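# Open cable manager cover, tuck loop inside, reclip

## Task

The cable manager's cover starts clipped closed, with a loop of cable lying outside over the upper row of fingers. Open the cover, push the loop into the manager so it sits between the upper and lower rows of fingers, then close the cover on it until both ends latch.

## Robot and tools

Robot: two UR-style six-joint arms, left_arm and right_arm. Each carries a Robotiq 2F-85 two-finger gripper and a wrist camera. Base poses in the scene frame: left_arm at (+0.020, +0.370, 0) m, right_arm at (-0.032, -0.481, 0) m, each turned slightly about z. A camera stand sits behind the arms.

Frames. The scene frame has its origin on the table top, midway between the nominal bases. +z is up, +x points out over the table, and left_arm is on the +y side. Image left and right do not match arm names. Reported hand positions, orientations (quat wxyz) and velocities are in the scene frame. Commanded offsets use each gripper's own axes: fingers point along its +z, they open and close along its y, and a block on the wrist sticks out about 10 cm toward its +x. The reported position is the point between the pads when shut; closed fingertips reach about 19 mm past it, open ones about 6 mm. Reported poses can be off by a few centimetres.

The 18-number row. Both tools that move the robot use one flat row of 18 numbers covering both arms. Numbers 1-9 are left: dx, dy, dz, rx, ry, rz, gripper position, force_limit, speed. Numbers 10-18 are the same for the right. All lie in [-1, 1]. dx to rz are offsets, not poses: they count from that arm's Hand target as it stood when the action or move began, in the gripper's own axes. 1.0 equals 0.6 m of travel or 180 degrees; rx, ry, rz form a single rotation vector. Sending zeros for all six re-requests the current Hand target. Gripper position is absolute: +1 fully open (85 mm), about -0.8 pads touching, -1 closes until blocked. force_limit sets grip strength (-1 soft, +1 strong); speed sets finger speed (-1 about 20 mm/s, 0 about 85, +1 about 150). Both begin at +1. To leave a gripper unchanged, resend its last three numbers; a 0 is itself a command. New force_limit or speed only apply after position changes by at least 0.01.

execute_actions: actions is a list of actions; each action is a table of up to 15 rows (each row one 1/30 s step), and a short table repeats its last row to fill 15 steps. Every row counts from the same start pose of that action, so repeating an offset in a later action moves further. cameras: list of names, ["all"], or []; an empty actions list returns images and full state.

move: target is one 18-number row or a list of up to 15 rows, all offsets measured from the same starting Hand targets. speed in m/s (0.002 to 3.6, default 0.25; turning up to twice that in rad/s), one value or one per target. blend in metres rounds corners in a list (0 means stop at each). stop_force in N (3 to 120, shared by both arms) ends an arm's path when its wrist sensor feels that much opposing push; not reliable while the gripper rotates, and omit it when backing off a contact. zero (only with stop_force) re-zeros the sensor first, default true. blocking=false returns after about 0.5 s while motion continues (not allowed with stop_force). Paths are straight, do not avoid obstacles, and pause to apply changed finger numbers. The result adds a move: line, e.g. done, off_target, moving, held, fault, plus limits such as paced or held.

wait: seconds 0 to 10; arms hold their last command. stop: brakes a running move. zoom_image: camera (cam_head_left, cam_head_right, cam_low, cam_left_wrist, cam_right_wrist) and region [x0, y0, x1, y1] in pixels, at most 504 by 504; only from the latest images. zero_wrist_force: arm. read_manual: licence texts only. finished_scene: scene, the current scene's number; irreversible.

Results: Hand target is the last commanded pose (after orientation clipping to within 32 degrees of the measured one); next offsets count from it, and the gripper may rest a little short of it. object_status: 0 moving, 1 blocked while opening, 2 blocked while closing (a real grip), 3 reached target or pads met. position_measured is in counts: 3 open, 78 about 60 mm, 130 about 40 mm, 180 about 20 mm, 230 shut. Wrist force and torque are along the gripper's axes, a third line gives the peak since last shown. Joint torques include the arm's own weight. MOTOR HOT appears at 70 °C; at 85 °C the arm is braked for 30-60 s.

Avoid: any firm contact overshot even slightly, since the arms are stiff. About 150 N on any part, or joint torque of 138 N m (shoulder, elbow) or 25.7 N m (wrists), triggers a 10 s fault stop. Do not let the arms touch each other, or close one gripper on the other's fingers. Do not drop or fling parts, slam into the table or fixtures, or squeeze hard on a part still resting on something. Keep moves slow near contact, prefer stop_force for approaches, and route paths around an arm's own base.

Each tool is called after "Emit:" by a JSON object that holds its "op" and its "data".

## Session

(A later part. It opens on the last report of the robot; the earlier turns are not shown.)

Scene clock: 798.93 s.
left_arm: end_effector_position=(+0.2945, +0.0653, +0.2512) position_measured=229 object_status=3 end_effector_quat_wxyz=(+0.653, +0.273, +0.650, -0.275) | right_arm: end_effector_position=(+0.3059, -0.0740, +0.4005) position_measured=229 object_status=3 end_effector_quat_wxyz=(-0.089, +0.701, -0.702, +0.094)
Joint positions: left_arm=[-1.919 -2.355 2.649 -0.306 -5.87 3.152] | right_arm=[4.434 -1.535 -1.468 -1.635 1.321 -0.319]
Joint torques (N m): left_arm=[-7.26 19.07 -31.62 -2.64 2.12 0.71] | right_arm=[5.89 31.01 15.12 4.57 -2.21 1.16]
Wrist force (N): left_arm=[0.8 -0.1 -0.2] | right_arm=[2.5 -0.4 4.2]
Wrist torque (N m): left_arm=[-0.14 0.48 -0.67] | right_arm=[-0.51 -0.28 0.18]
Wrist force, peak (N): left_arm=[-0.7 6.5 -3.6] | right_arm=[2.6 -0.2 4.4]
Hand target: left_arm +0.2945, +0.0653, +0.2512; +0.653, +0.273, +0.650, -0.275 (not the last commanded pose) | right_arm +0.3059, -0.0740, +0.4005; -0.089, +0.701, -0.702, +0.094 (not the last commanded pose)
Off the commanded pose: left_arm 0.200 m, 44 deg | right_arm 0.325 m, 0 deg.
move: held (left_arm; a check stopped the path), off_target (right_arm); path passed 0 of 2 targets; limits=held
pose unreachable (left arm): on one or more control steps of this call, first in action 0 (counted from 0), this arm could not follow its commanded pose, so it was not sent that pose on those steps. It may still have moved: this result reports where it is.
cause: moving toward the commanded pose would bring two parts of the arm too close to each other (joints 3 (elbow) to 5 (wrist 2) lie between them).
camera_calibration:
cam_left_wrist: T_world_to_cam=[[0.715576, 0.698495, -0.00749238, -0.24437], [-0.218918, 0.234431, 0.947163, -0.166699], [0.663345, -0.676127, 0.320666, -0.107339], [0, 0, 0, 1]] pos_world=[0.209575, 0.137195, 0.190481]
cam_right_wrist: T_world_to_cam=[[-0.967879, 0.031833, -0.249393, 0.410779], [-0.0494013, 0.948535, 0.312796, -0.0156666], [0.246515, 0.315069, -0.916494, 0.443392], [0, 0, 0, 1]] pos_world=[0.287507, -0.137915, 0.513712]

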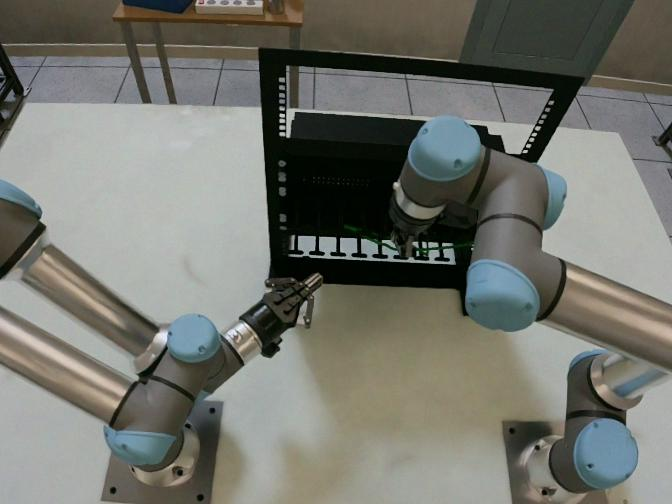

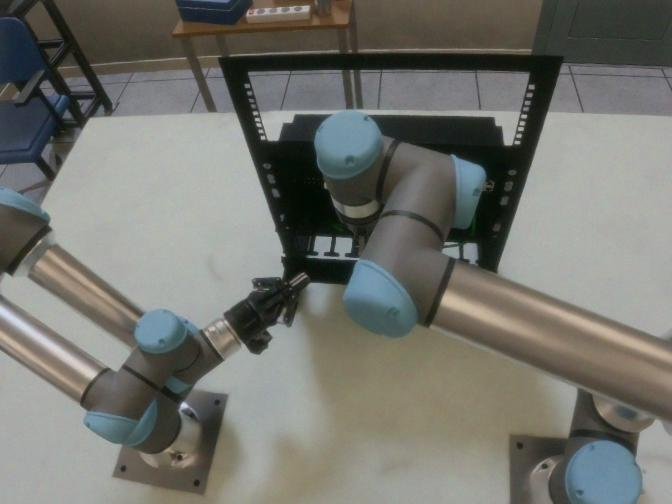

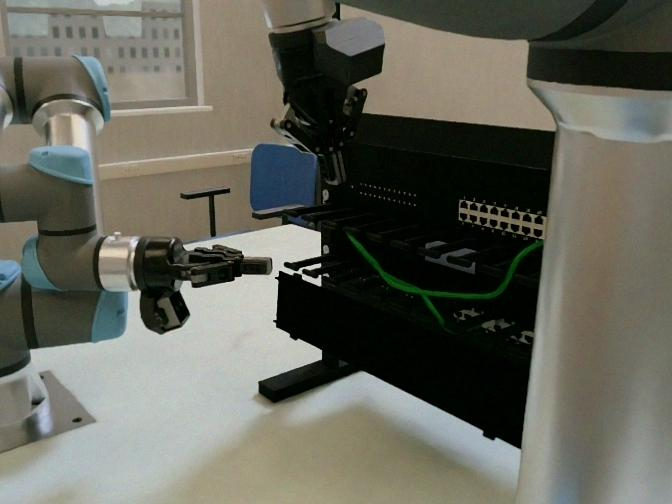

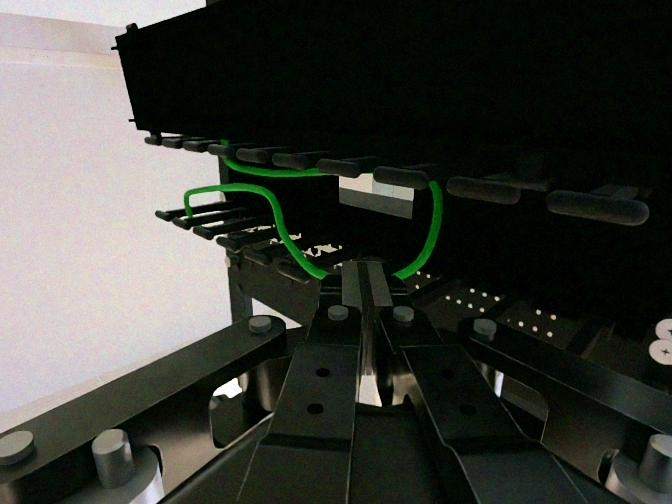

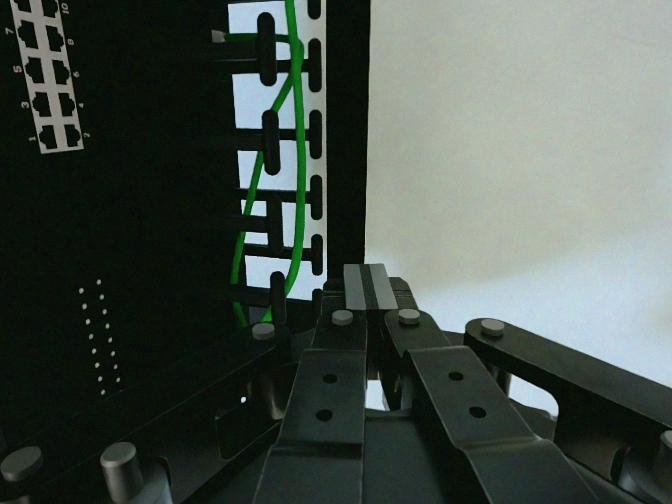

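Emit:
{"op": "move", "data": {"target": [[0,0.06,0.024,0.247,0,0,-0.8,-0.7,-0.3, 0.54,0.013,-0.031,0,0,0,-0.8,-0.7,-0.5],[0.0,0.293,-0.18,0.247,0,0,-0.8,-0.7,-0.3, 0.54,0.013,-0.031,0,0,0,-0.8,-0.7,-0.5]], "speed": 0.3, "cameras": ["all"]}}

Emit:
{"op": "zoom_image", "data": {"camera": "cam_left_wrist", "region": [250, 0, 550, 300]}}

Emit:
{"op": "zoom_image", "data": {"camera": "cam_head_left", "region": [270, 180, 520, 300]}}

Scene clock: 813.90 s.
left_arm: end_effector_position=(+0.3448, +0.2654, +0.2505) position_measured=229 object_status=3 end_effector_quat_wxyz=(+0.501, +0.501, +0.498, -0.500) | right_arm: end_effector_position=(+0.2928, -0.3978, +0.4187) position_measured=229 object_status=3 end_effector_quat_wxyz=(-0.089, +0.701, -0.702, +0.094)
Joint positions: left_arm=[0.094 -1.51 2.16 -0.608 -3.081 3.186] | right_arm=[4.005 -0.997 -1.805 -1.738 1.375 -0.756]
Joint torques (N m): left_arm=[13.85 -32.08 -9.82 -0.38 2.16 0.31] | right_arm=[-6.58 11.23 35.29 1.45 -3.2 -1.53]
Wrist force (N): left_arm=[0.9 0.0 -0.3] | right_arm=[2.5 -0.1 4.1]
Wrist torque (N m): left_arm=[-0.12 0.46 -0.59] | right_arm=[-0.44 -0.25 0.19]
Wrist force, peak (N): left_arm=[1.0 -0.1 -3.6] | right_arm=[6.0 0.1 4.1]
Hand target: left_arm +0.3447, +0.2654, +0.2505; +0.501, +0.500, +0.498, -0.501 | right_arm +0.2928, -0.3978, +0.4187; -0.089, +0.701, -0.702, +0.094
Off the commanded pose: left_arm 0.000 m, 0 deg | right_arm 0.000 m, 0 deg.
move: done
camera_calibration:
cam_left_wrist: T_world_to_cam=[[0.999988, -0.00283962, -0.00398249, -0.332913], [0.00467929, 0.318348, 0.947962, -0.301543], [-0.00142404, -0.94797, 0.318357, 0.296706], [0, 0, 0, 1]] pos_world=[0.334743, 0.376318, 0.190067]
cam_right_wrist: T_world_to_cam=[[-0.967879, 0.031833, -0.249393, 0.413043], [-0.0494013, 0.948535, 0.312796, 0.285134], [0.246515, 0.315069, -0.916494, 0.565296], [0, 0, 0, 1]] pos_world=[0.274507, -0.461715, 0.531912]

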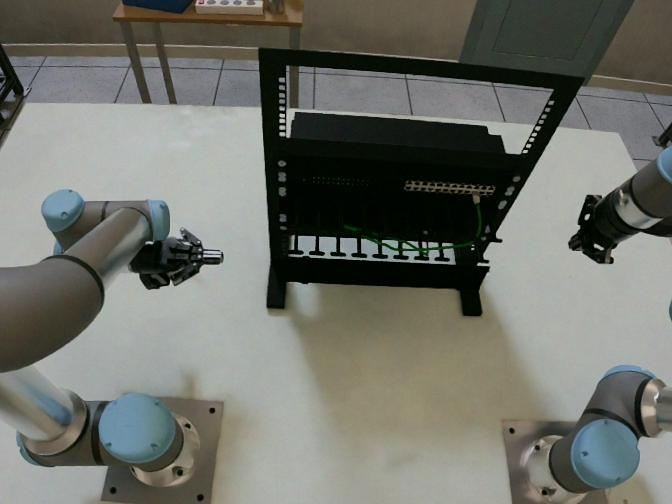

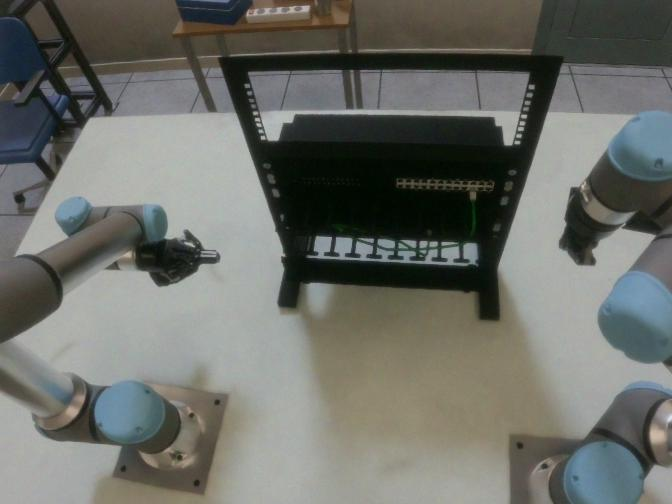

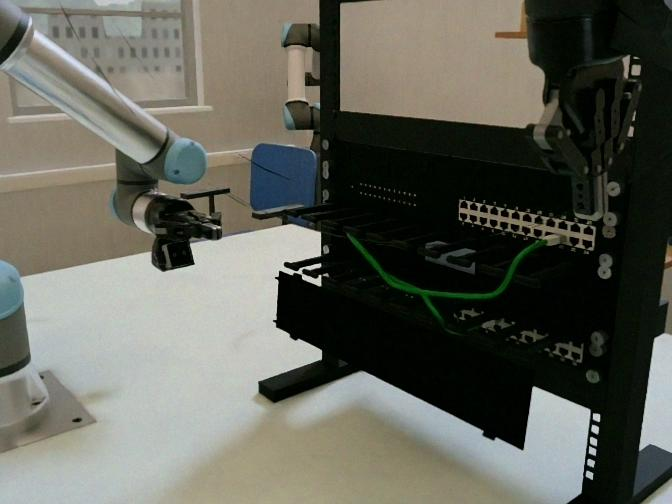

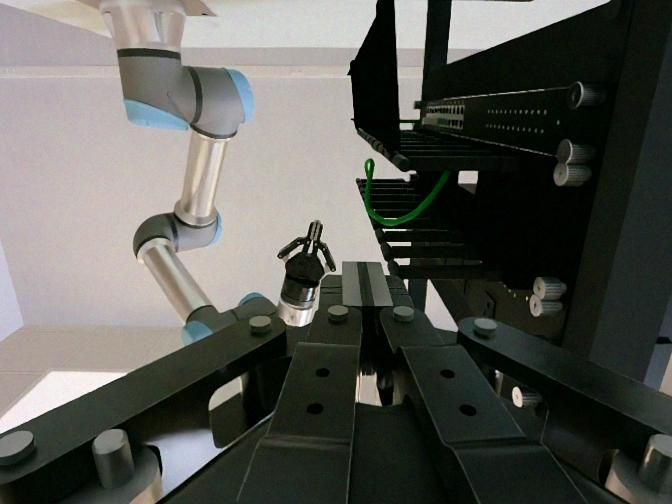

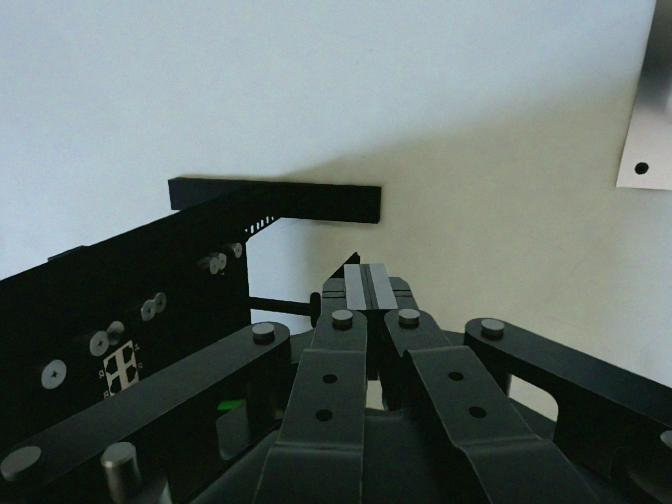

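Scaled by 1.680.

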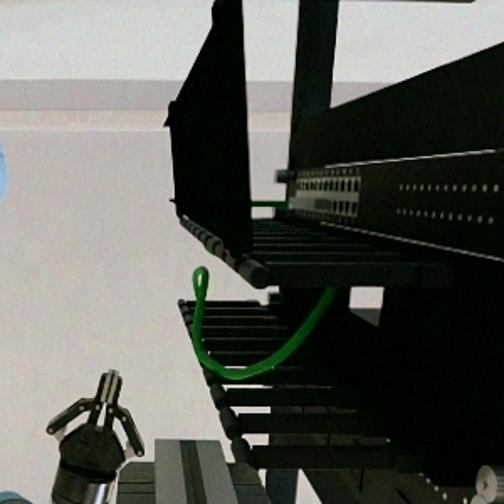

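Scaled by 2.016.

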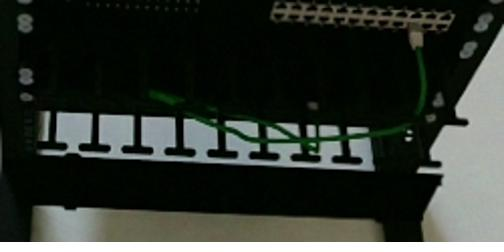

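Emit:
{"op": "move", "data": {"target": [[0.1375,0.084,0.026,0,0,0,-0.8,-0.7,-0.3, 0.167,0.085,0.236,-0.066,-0.498,0.065,-0.8,-0.7,-0.5],[0.1375,0.084,0.259,0,0,0,-0.8,-0.7,-0.3, 0.167,0.085,0.236,-0.066,-0.498,0.065,-0.8,-0.7,-0.5]], "speed": [0.3,0.12], "stop_force": 25, "cameras": ["all"]}}

Emit:
{"op": "zoom_image", "data": {"camera": "cam_left_wrist", "region": [200, 0, 500, 300]}}

Scene clock: 839.40 s.
left_arm: end_effector_position=(+0.3951, +0.1096, +0.1688) position_measured=229 object_status=3 end_effector_quat_wxyz=(+0.501, +0.500, +0.498, -0.501) | right_arm: end_effector_position=(+0.2798, -0.4990, +0.2695) position_measured=229 object_status=3 end_effector_quat_wxyz=(+0.499, -0.501, +0.501, +0.500)
Joint positions: left_arm=[-0.336 -1.319 2.217 -0.909 -3.511 3.134] | right_arm=[2.778 -1.719 -1.995 -2.559 2.746 -3.131]
Joint torques (N m): left_arm=[-11.99 -14.21 -24.63 -2.42 -2.33 -1.16] | right_arm=[-2.88 12.65 5.41 -2.71 3.12 -0.8]
Wrist force (N): left_arm=[0.9 0.0 -0.3] | right_arm=[4.2 0.7 1.6]
Wrist torque (N m): left_arm=[-0.14 0.45 -0.67] | right_arm=[0.04 -0.40 0.50]
Wrist force, peak (N): left_arm=[1.1 0.1 -2.2] | right_arm=[5.8 0.6 1.1]
Hand target: left_arm +0.3951, +0.1095, +0.1688; +0.501, +0.500, +0.498, -0.501 | right_arm +0.2798, -0.4990, +0.2695; +0.499, -0.501, +0.501, +0.500
Off the commanded pose: left_arm 0.000 m, 0 deg | right_arm 0.000 m, 0 deg.
move: done
camera_calibration:
cam_left_wrist: T_world_to_cam=[[0.999989, -0.00277937, -0.00378916, -0.384016], [0.00447914, 0.319879, 0.947448, -0.174718], [-0.00142124, -0.947454, 0.319888, 0.174779], [0, 0, 0, 1]] pos_world=[0.385043, 0.220417, 0.108172]
cam_right_wrist: T_world_to_cam=[[-0.999411, -0.00830439, 0.0332913, 0.279016], [0.0342024, -0.318388, 0.947343, -0.399394], [0.00273243, 0.947924, 0.318484, 0.514887], [0, 0, 0, 1]] pos_world=[0.291105, -0.612919, 0.205091]

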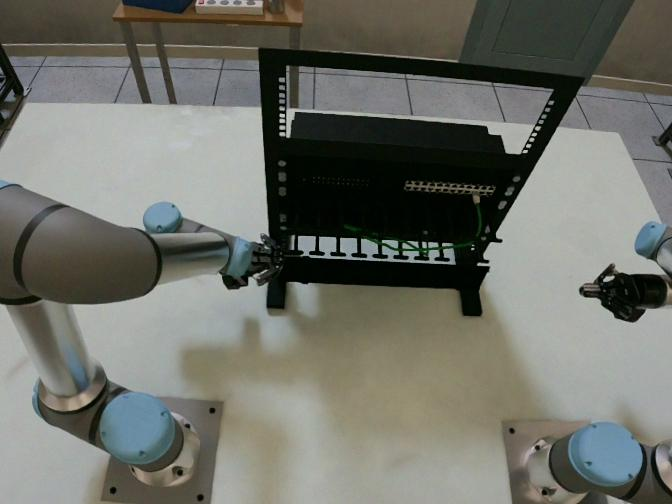

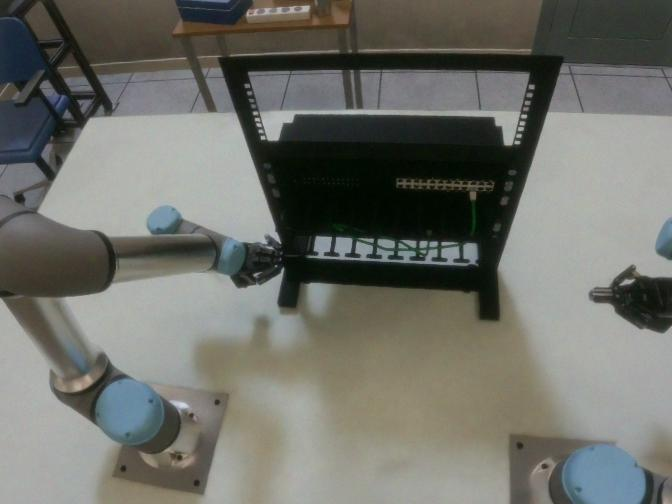

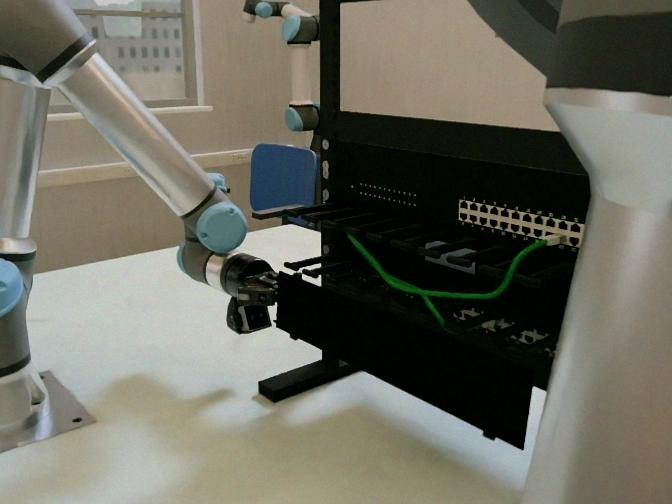

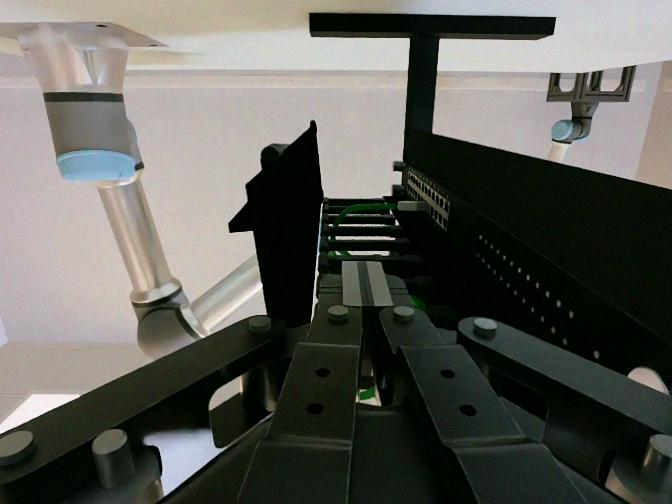

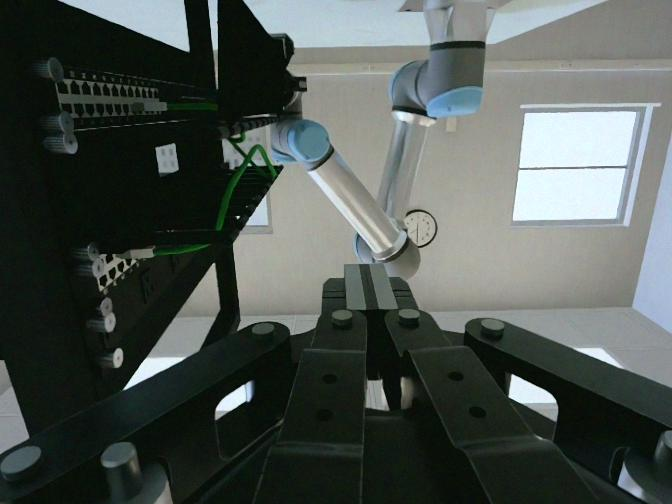

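Scaled by 1.680.

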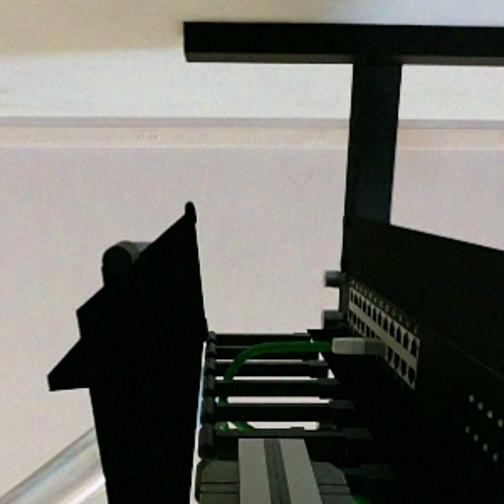

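Emit:
{"op": "move", "data": {"target": [[0.003,-0.0735,0,0,0,0,-0.8,-0.7,-0.3, 0,0,0,0,0,0,-0.8,-0.7,-0.5],[-0.02,-0.112,0,0,0,0,-0.8,-0.7,-0.3, 0,0,0,0,0,0,-0.8,-0.7,-0.5],[-0.04,-0.125,0,0,0,0,-0.8,-0.7,-0.3, 0,0,0,0,0,0,-0.8,-0.7,-0.5],[-0.08,-0.132,0,0,0,0,-0.8,-0.7,-0.3, 0,0,0,0,0,0,-0.8,-0.7,-0.5],[-0.1137,-0.1285,0,0,0,0,-0.8,-0.7,-0.3, 0,0,0,0,0,0,-0.8,-0.7,-0.5],[-0.154,-0.104,0,0,0,0,-0.8,-0.7,-0.3, 0,0,0,0,0,0,-0.8,-0.7,-0.5],[-0.165,-0.085,0,0,0,0,-0.8,-0.7,-0.3, 0,0,0,0,0,0,-0.8,-0.7,-0.5]], "speed": 0.06, "stop_force": 18, "cameras": ["all"]}}

Emit:
{"op": "zoom_image", "data": {"camera": "cam_right_wrist", "region": [100, 80, 350, 280]}}

Emit:
{"op": "zoom_image", "data": {"camera": "cam_head_right", "region": [250, 170, 530, 320]}}

Scene clock: 858.10 s.
left_arm: end_effector_position=(+0.3438, +0.1101, +0.2677) position_measured=229 object_status=3 end_effector_quat_wxyz=(+0.501, +0.500, +0.498, -0.501) | right_arm: end_effector_position=(+0.2798, -0.4990, +0.2695) position_measured=229 object_status=3 end_effector_quat_wxyz=(+0.499, -0.501, +0.501, +0.500)
Joint positions: left_arm=[-0.396 -1.641 2.237 -0.606 -3.571 3.136] | right_arm=[2.778 -1.719 -1.995 -2.559 2.746 -3.131]
Joint torques (N m): left_arm=[-14.85 -27.36 -21.7 -3 -2.38 0.24] | right_arm=[-1.85 12.85 5.05 -2.29 2.29 0.54]
Wrist force (N): left_arm=[0.9 0.0 -0.6] | right_arm=[4.3 0.6 1.4]
Wrist torque (N m): left_arm=[-0.10 0.46 -0.64] | right_arm=[0.02 -0.40 0.51]
Wrist force, peak (N): left_arm=[3.2 -0.3 -0.8] | right_arm=[4.5 0.9 1.5]
Hand target: left_arm +0.3438, +0.1100, +0.2677; +0.501, +0.500, +0.498, -0.501 | right_arm +0.2798, -0.4990, +0.2695; +0.499, -0.501, +0.501, +0.500
Off the commanded pose: left_arm 0.000 m, 0 deg | right_arm 0.000 m, 0 deg.
move: done
camera_calibration:
cam_left_wrist: T_world_to_cam=[[0.999989, -0.00277937, -0.00378916, -0.332341], [0.00447914, 0.319879, 0.947448, -0.268351], [-0.00142124, -0.947454, 0.319888, 0.143543], [0, 0, 0, 1]] pos_world=[0.333743, 0.220917, 0.207072]
cam_right_wrist: T_world_to_cam=[[-0.999407, -0.00824231, 0.0334182, 0.279026], [0.034303, -0.31839, 0.947339, -0.399424], [0.00283177, 0.947924, 0.318484, 0.514858], [0, 0, 0, 1]] pos_world=[0.291105, -0.612919, 0.205091]

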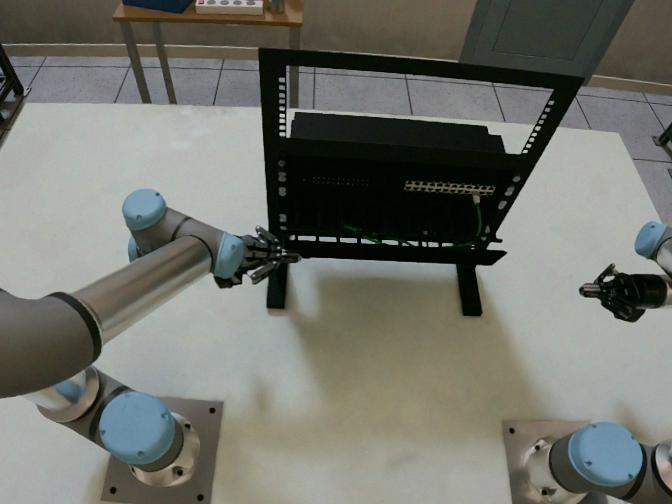

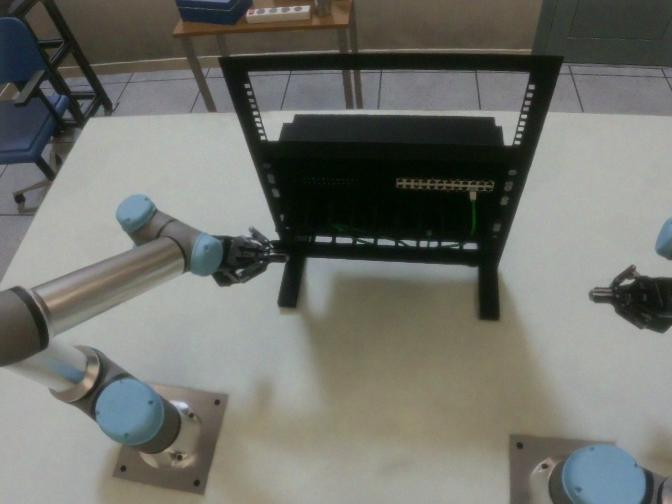

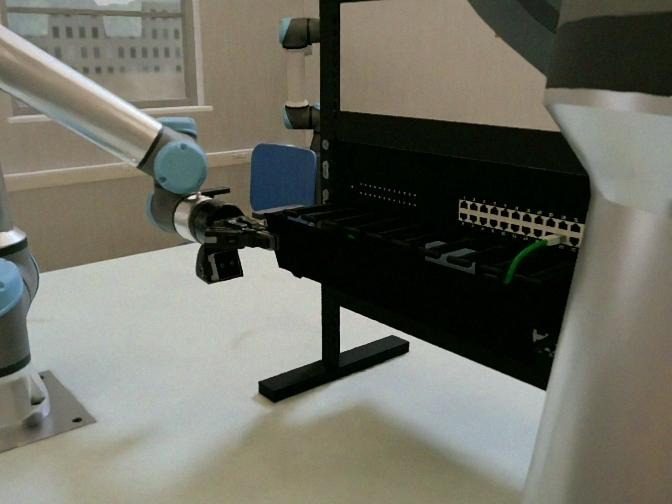

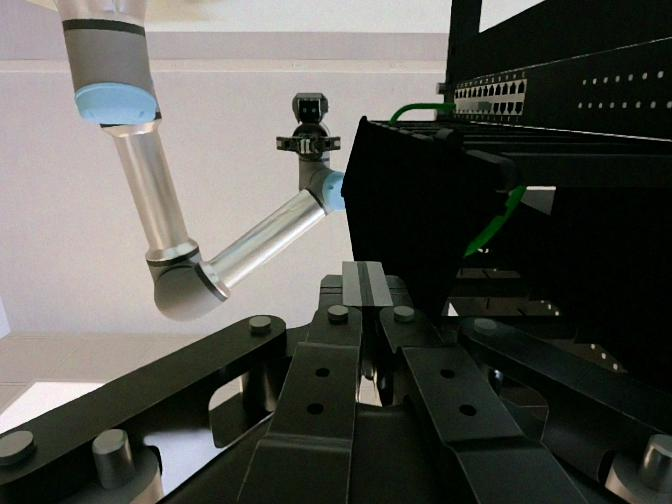

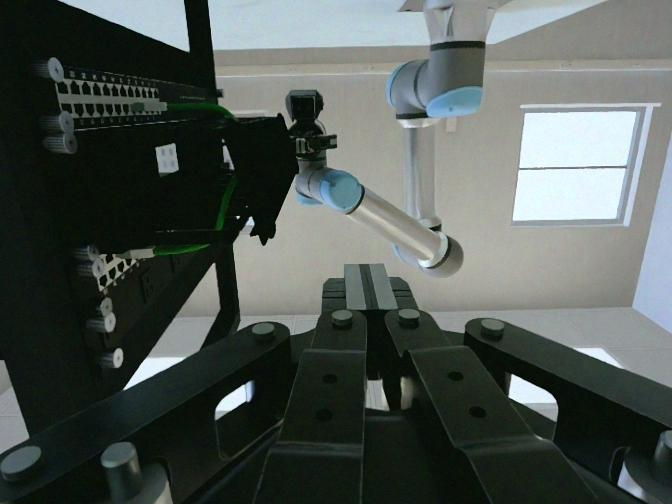

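Scaled by 2.016.

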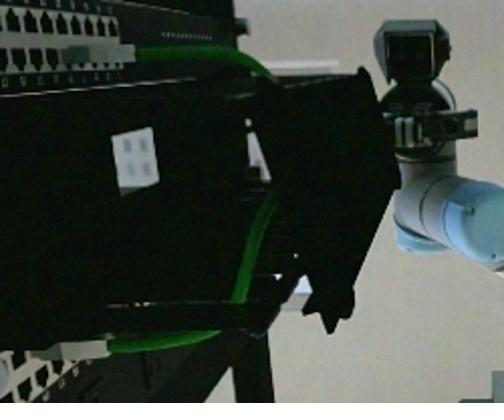

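Scaled by 1.800.

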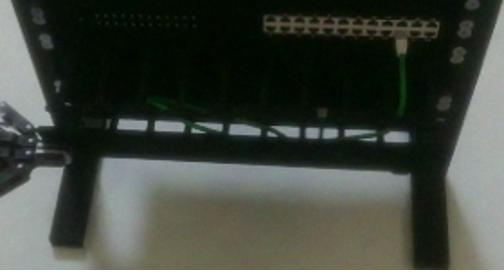

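Emit:
{"op": "move", "data": {"target": [[0,0,0,0,0,0,-0.8,-0.7,-0.3, -0.014,-0.05,0.1,0,0,0,-0.8,-0.7,-0.5],[0,0,0,0,0,0,-0.8,-0.7,-0.3, -0.014,-0.05,0.323,0,0,0,-0.8,-0.7,-0.5]], "speed": 0.2}}

Emit:
{"op": "move", "data": {"target": [-0.022,0.03,0,0,0,0,-0.8,-0.7,-0.3, -0.007,-0.077,0,0,0,0,-0.8,-0.7,-0.5], "speed": 0.02, "stop_force": 50, "cameras": ["cam_head_right","cam_left_wrist","cam_right_wrist"]}}

Emit:
{"op": "zoom_image", "data": {"camera": "cam_head_right", "region": [250, 170, 530, 320]}}

Scene clock: 873.43 s.
left_arm: end_effector_position=(+0.3438, +0.1100, +0.2677) position_measured=229 object_status=3 end_effector_quat_wxyz=(+0.501, +0.500, +0.498, -0.501) | right_arm: end_effector_position=(+0.3096, -0.3052, +0.2771) position_measured=229 object_status=3 end_effector_quat_wxyz=(+0.498, -0.501, +0.501, +0.500)
Joint positions: left_arm=[-0.396 -1.641 2.237 -0.606 -3.571 3.136] | right_arm=[3.331 -1.561 -2.145 -2.602 3.298 -3.164]
Joint torques (N m): left_arm=[-13.61 -27.35 -30.92 -2.38 -1.3 -0.84] | right_arm=[5.49 8.22 24.7 -0.18 2.51 -0.31]
Wrist force (N): left_arm=[1.1 0.1 -0.5] | right_arm=[4.2 0.4 1.5]
Wrist torque (N m): left_arm=[-0.10 0.44 -0.64] | right_arm=[0.00 -0.42 0.48]
Wrist force, peak (N): left_arm=[1.2 0.0 -0.6] | right_arm=[4.5 0.6 3.8]
Hand target: left_arm +0.3438, +0.1100, +0.2677; +0.501, +0.500, +0.498, -0.501 | right_arm +0.3097, -0.3052, +0.2771; +0.499, -0.501, +0.501, +0.500
Off the commanded pose: left_arm 0.000 m, 0 deg | right_arm 0.000 m, 0 deg.
move: done

Scene clock: 876.37 s.
left_arm: end_effector_position=(+0.3599, +0.1101, +0.2797) position_measured=229 object_status=3 end_effector_quat_wxyz=(+0.501, +0.500, +0.498, -0.501) | right_arm: end_effector_position=(+0.3511, -0.3052, +0.2808) position_measured=229 object_status=3 end_effector_quat_wxyz=(+0.498, -0.501, +0.501, +0.500)
Joint positions: left_arm=[-0.374 -1.616 2.177 -0.571 -3.548 3.135] | right_arm=[3.314 -1.656 -2.034 -2.62 3.28 -3.166]
Joint torques (N m): left_arm=[0.14 -23.38 -23.79 -6.01 -13.86 -0.59] | right_arm=[-0.47 29.55 21.77 7.31 15.82 1.36]
Wrist force (N): left_arm=[-0.1 -50.1 2.9] | right_arm=[8.5 49.6 -1.2]
Wrist torque (N m): left_arm=[-0.70 0.53 -0.68] | right_arm=[0.61 -0.62 0.47]
Wrist force, peak (N): left_arm=[15.4 -62.8 -4.0] | right_arm=[3.3 66.8 -16.7]
Hand target: left_arm +0.3599, +0.1101, +0.2797; +0.501, +0.500, +0.498, -0.501 (not the last commanded pose) | right_arm +0.3511, -0.3052, +0.2808; +0.498, -0.501, +0.501, +0.500 (not the last commanded pose)
Off the commanded pose: left_arm 0.002 m, 0 deg | right_arm 0.005 m, 0 deg.
move: contact (left_arm, right_arm)
camera_calibration:
cam_left_wrist: T_world_to_cam=[[0.999983, -0.00373866, -0.00440414, -0.348143], [0.00536819, 0.319661, 0.947517, -0.280104], [-0.00213461, -0.947525, 0.319675, 0.140136], [0, 0, 0, 1]] pos_world=[0.34994, 0.221019, 0.219072]
cam_right_wrist: T_world_to_cam=[[-0.999379, -0.00948006, 0.033946, 0.350956], [0.0351975, -0.318345, 0.947321, -0.351142], [0.00182586, 0.947928, 0.318481, 0.32762], [0, 0, 0, 1]] pos_world=[0.362499, -0.419017, 0.21639]
Images, in order (width x height): cam_head_right 672x504, cam_left_wrist 672x504, cam_right_wrist 672x504.

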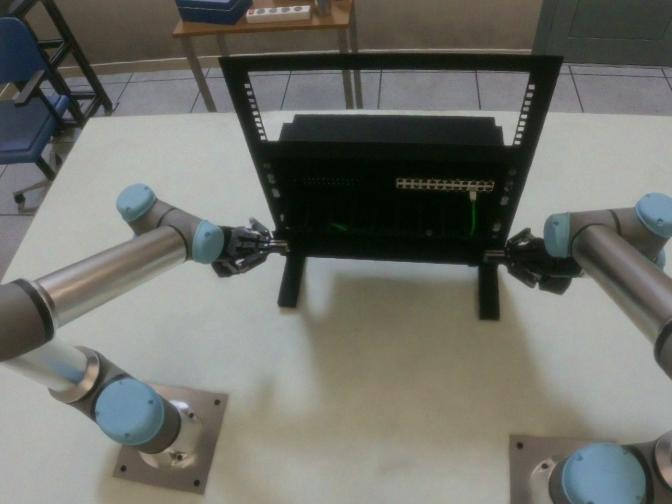

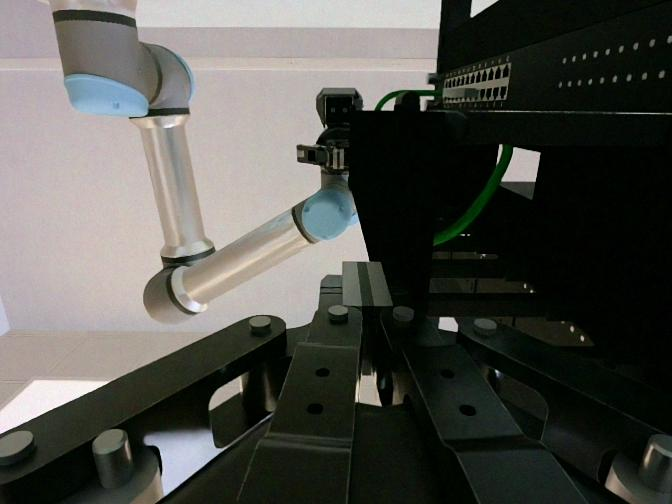

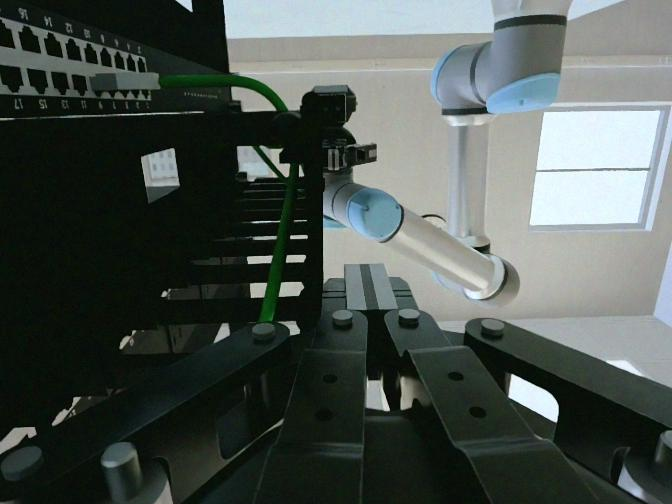

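Scaled by 1.800.

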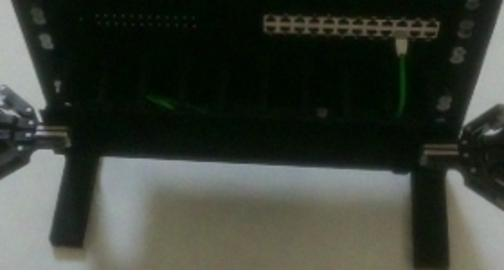

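Emit:
{"op": "move", "data": {"target": [[0,-0.12,0,0,0,0,-0.8,-0.7,-0.3, 0,0.12,0,0,0,0,-0.8,-0.7,-0.5],[0,-0.12,-0.25,0,0,0,-0.8,-0.7,-0.3, 0,0.12,-0.25,0,0,0,-0.8,-0.7,-0.5]], "speed": 0.12, "cameras": ["all"]}}

Emit:
{"op": "zoom_image", "data": {"camera": "cam_head_right", "region": [250, 170, 530, 320]}}

Emit:
{"op": "zoom_image", "data": {"camera": "cam_right_wrist", "region": [60, 50, 350, 330]}}

Emit:
{"op": "zoom_image", "data": {"camera": "cam_left_wrist", "region": [350, 50, 600, 300]}}

Emit:
{"op": "zoom_image", "data": {"camera": "cam_low", "region": [260, 180, 640, 430]}}

Scene clock: 887.27 s.
left_arm: end_effector_position=(+0.2884, +0.2603, +0.2789) position_measured=229 object_status=3 end_effector_quat_wxyz=(+0.500, +0.501, +0.498, -0.500) | right_arm: end_effector_position=(+0.2793, -0.4553, +0.2815) position_measured=229 object_status=3 end_effector_quat_wxyz=(+0.498, -0.501, +0.501, +0.500)
Joint positions: left_arm=[0.088 -1.701 2.253 -0.529 -3.087 3.166] | right_arm=[2.887 -1.637 -2.053 -2.58 2.853 -3.126]
Joint torques (N m): left_arm=[12.87 -23.09 -9.63 0.7 2.21 0.85] | right_arm=[-4.93 31.86 6 1.08 -2.57 1.38]
Wrist force (N): left_arm=[1.7 0.0 0.0] | right_arm=[4.6 1.6 0.3]
Wrist torque (N m): left_arm=[-0.11 0.33 -0.60] | right_arm=[0.20 -0.47 0.51]
Wrist force, peak (N): left_arm=[-0.2 -50.5 1.7] | right_arm=[8.7 49.6 -1.1]
Hand target: left_arm +0.2883, +0.2603, +0.2789; +0.501, +0.500, +0.498, -0.501 | right_arm +0.2793, -0.4553, +0.2815; +0.498, -0.501, +0.501, +0.500
Off the commanded pose: left_arm 0.000 m, 0 deg | right_arm 0.000 m, 0 deg.
move: done
camera_calibration:
cam_left_wrist: T_world_to_cam=[[0.999983, -0.00376024, -0.00450909, -0.276052], [0.00546887, 0.317141, 0.948363, -0.326656], [-0.00213606, -0.948371, 0.317156, 0.283394], [0, 0, 0, 1]] pos_world=[0.27844, 0.371321, 0.218664]
cam_right_wrist: T_world_to_cam=[[-0.999378, -0.00929101, 0.0340109, 0.277848], [0.0351988, -0.318351, 0.947319, -0.397065], [0.00202586, 0.947927, 0.318481, 0.469754], [0, 0, 0, 1]] pos_world=[0.2907, -0.569117, 0.21709]

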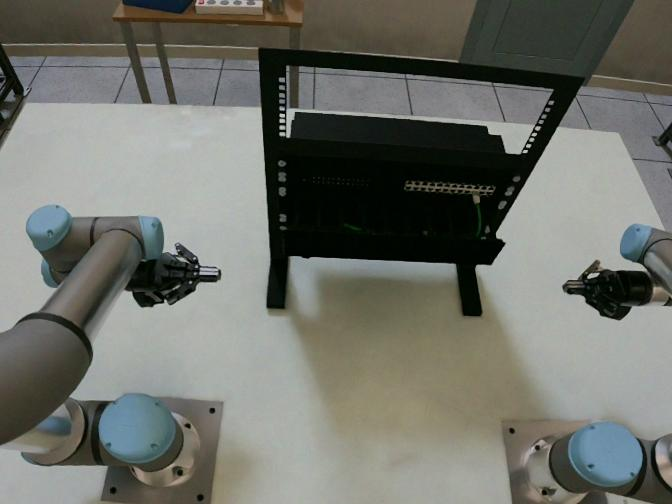

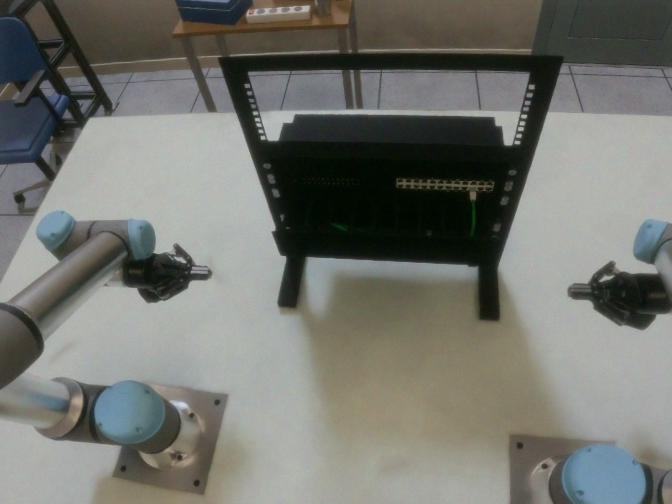

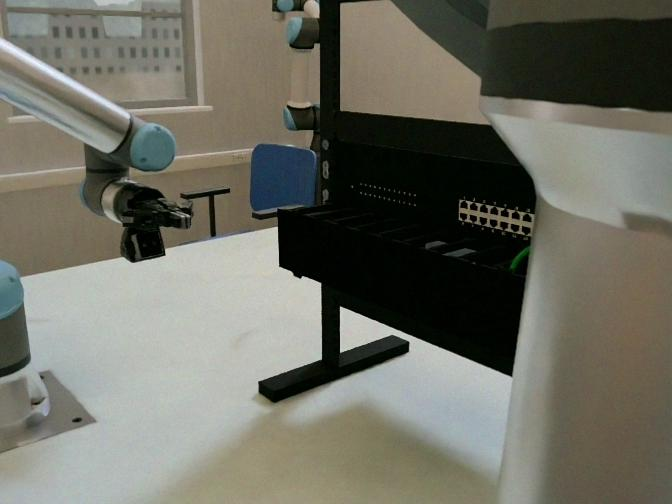

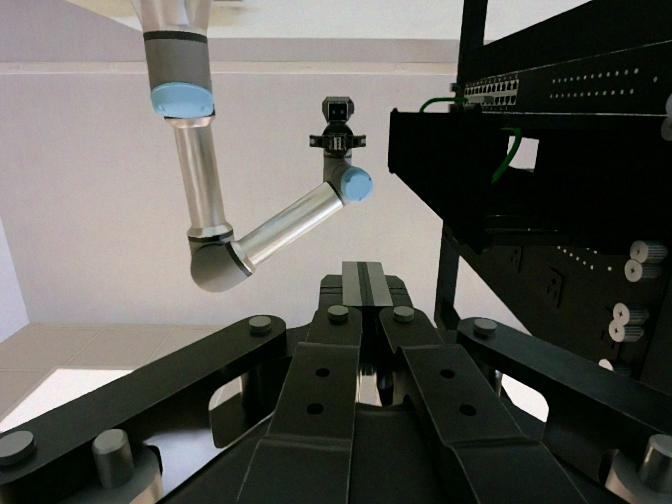

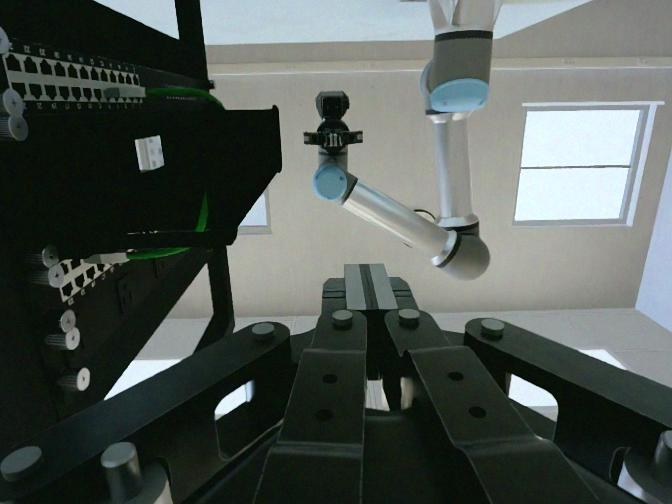

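Scaled by 1.800.

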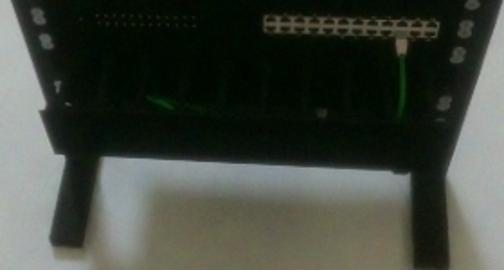

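Scaled by 1.738.

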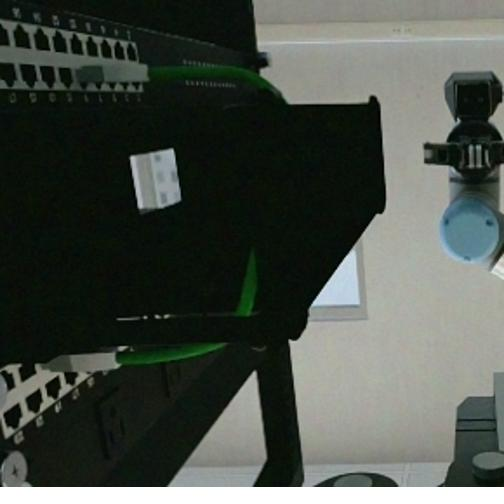

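Scaled by 2.016.

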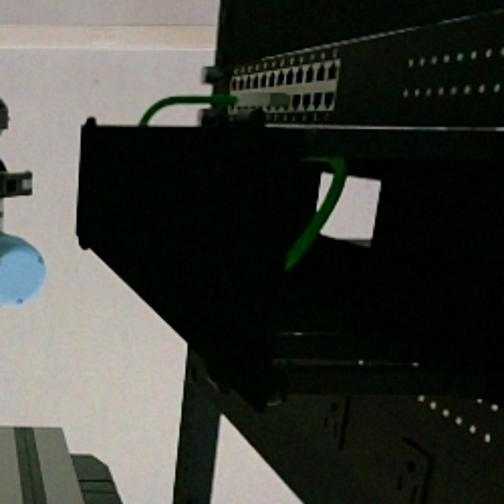

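Scaled by 1.326.

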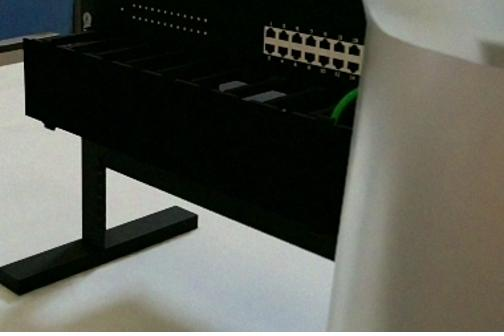

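Matches scene 1's closed state; loop inside and below the upper row.

Emit:
{"op": "finished_scene", "data": {"scene": 2}}

The scene is finished: the task was done.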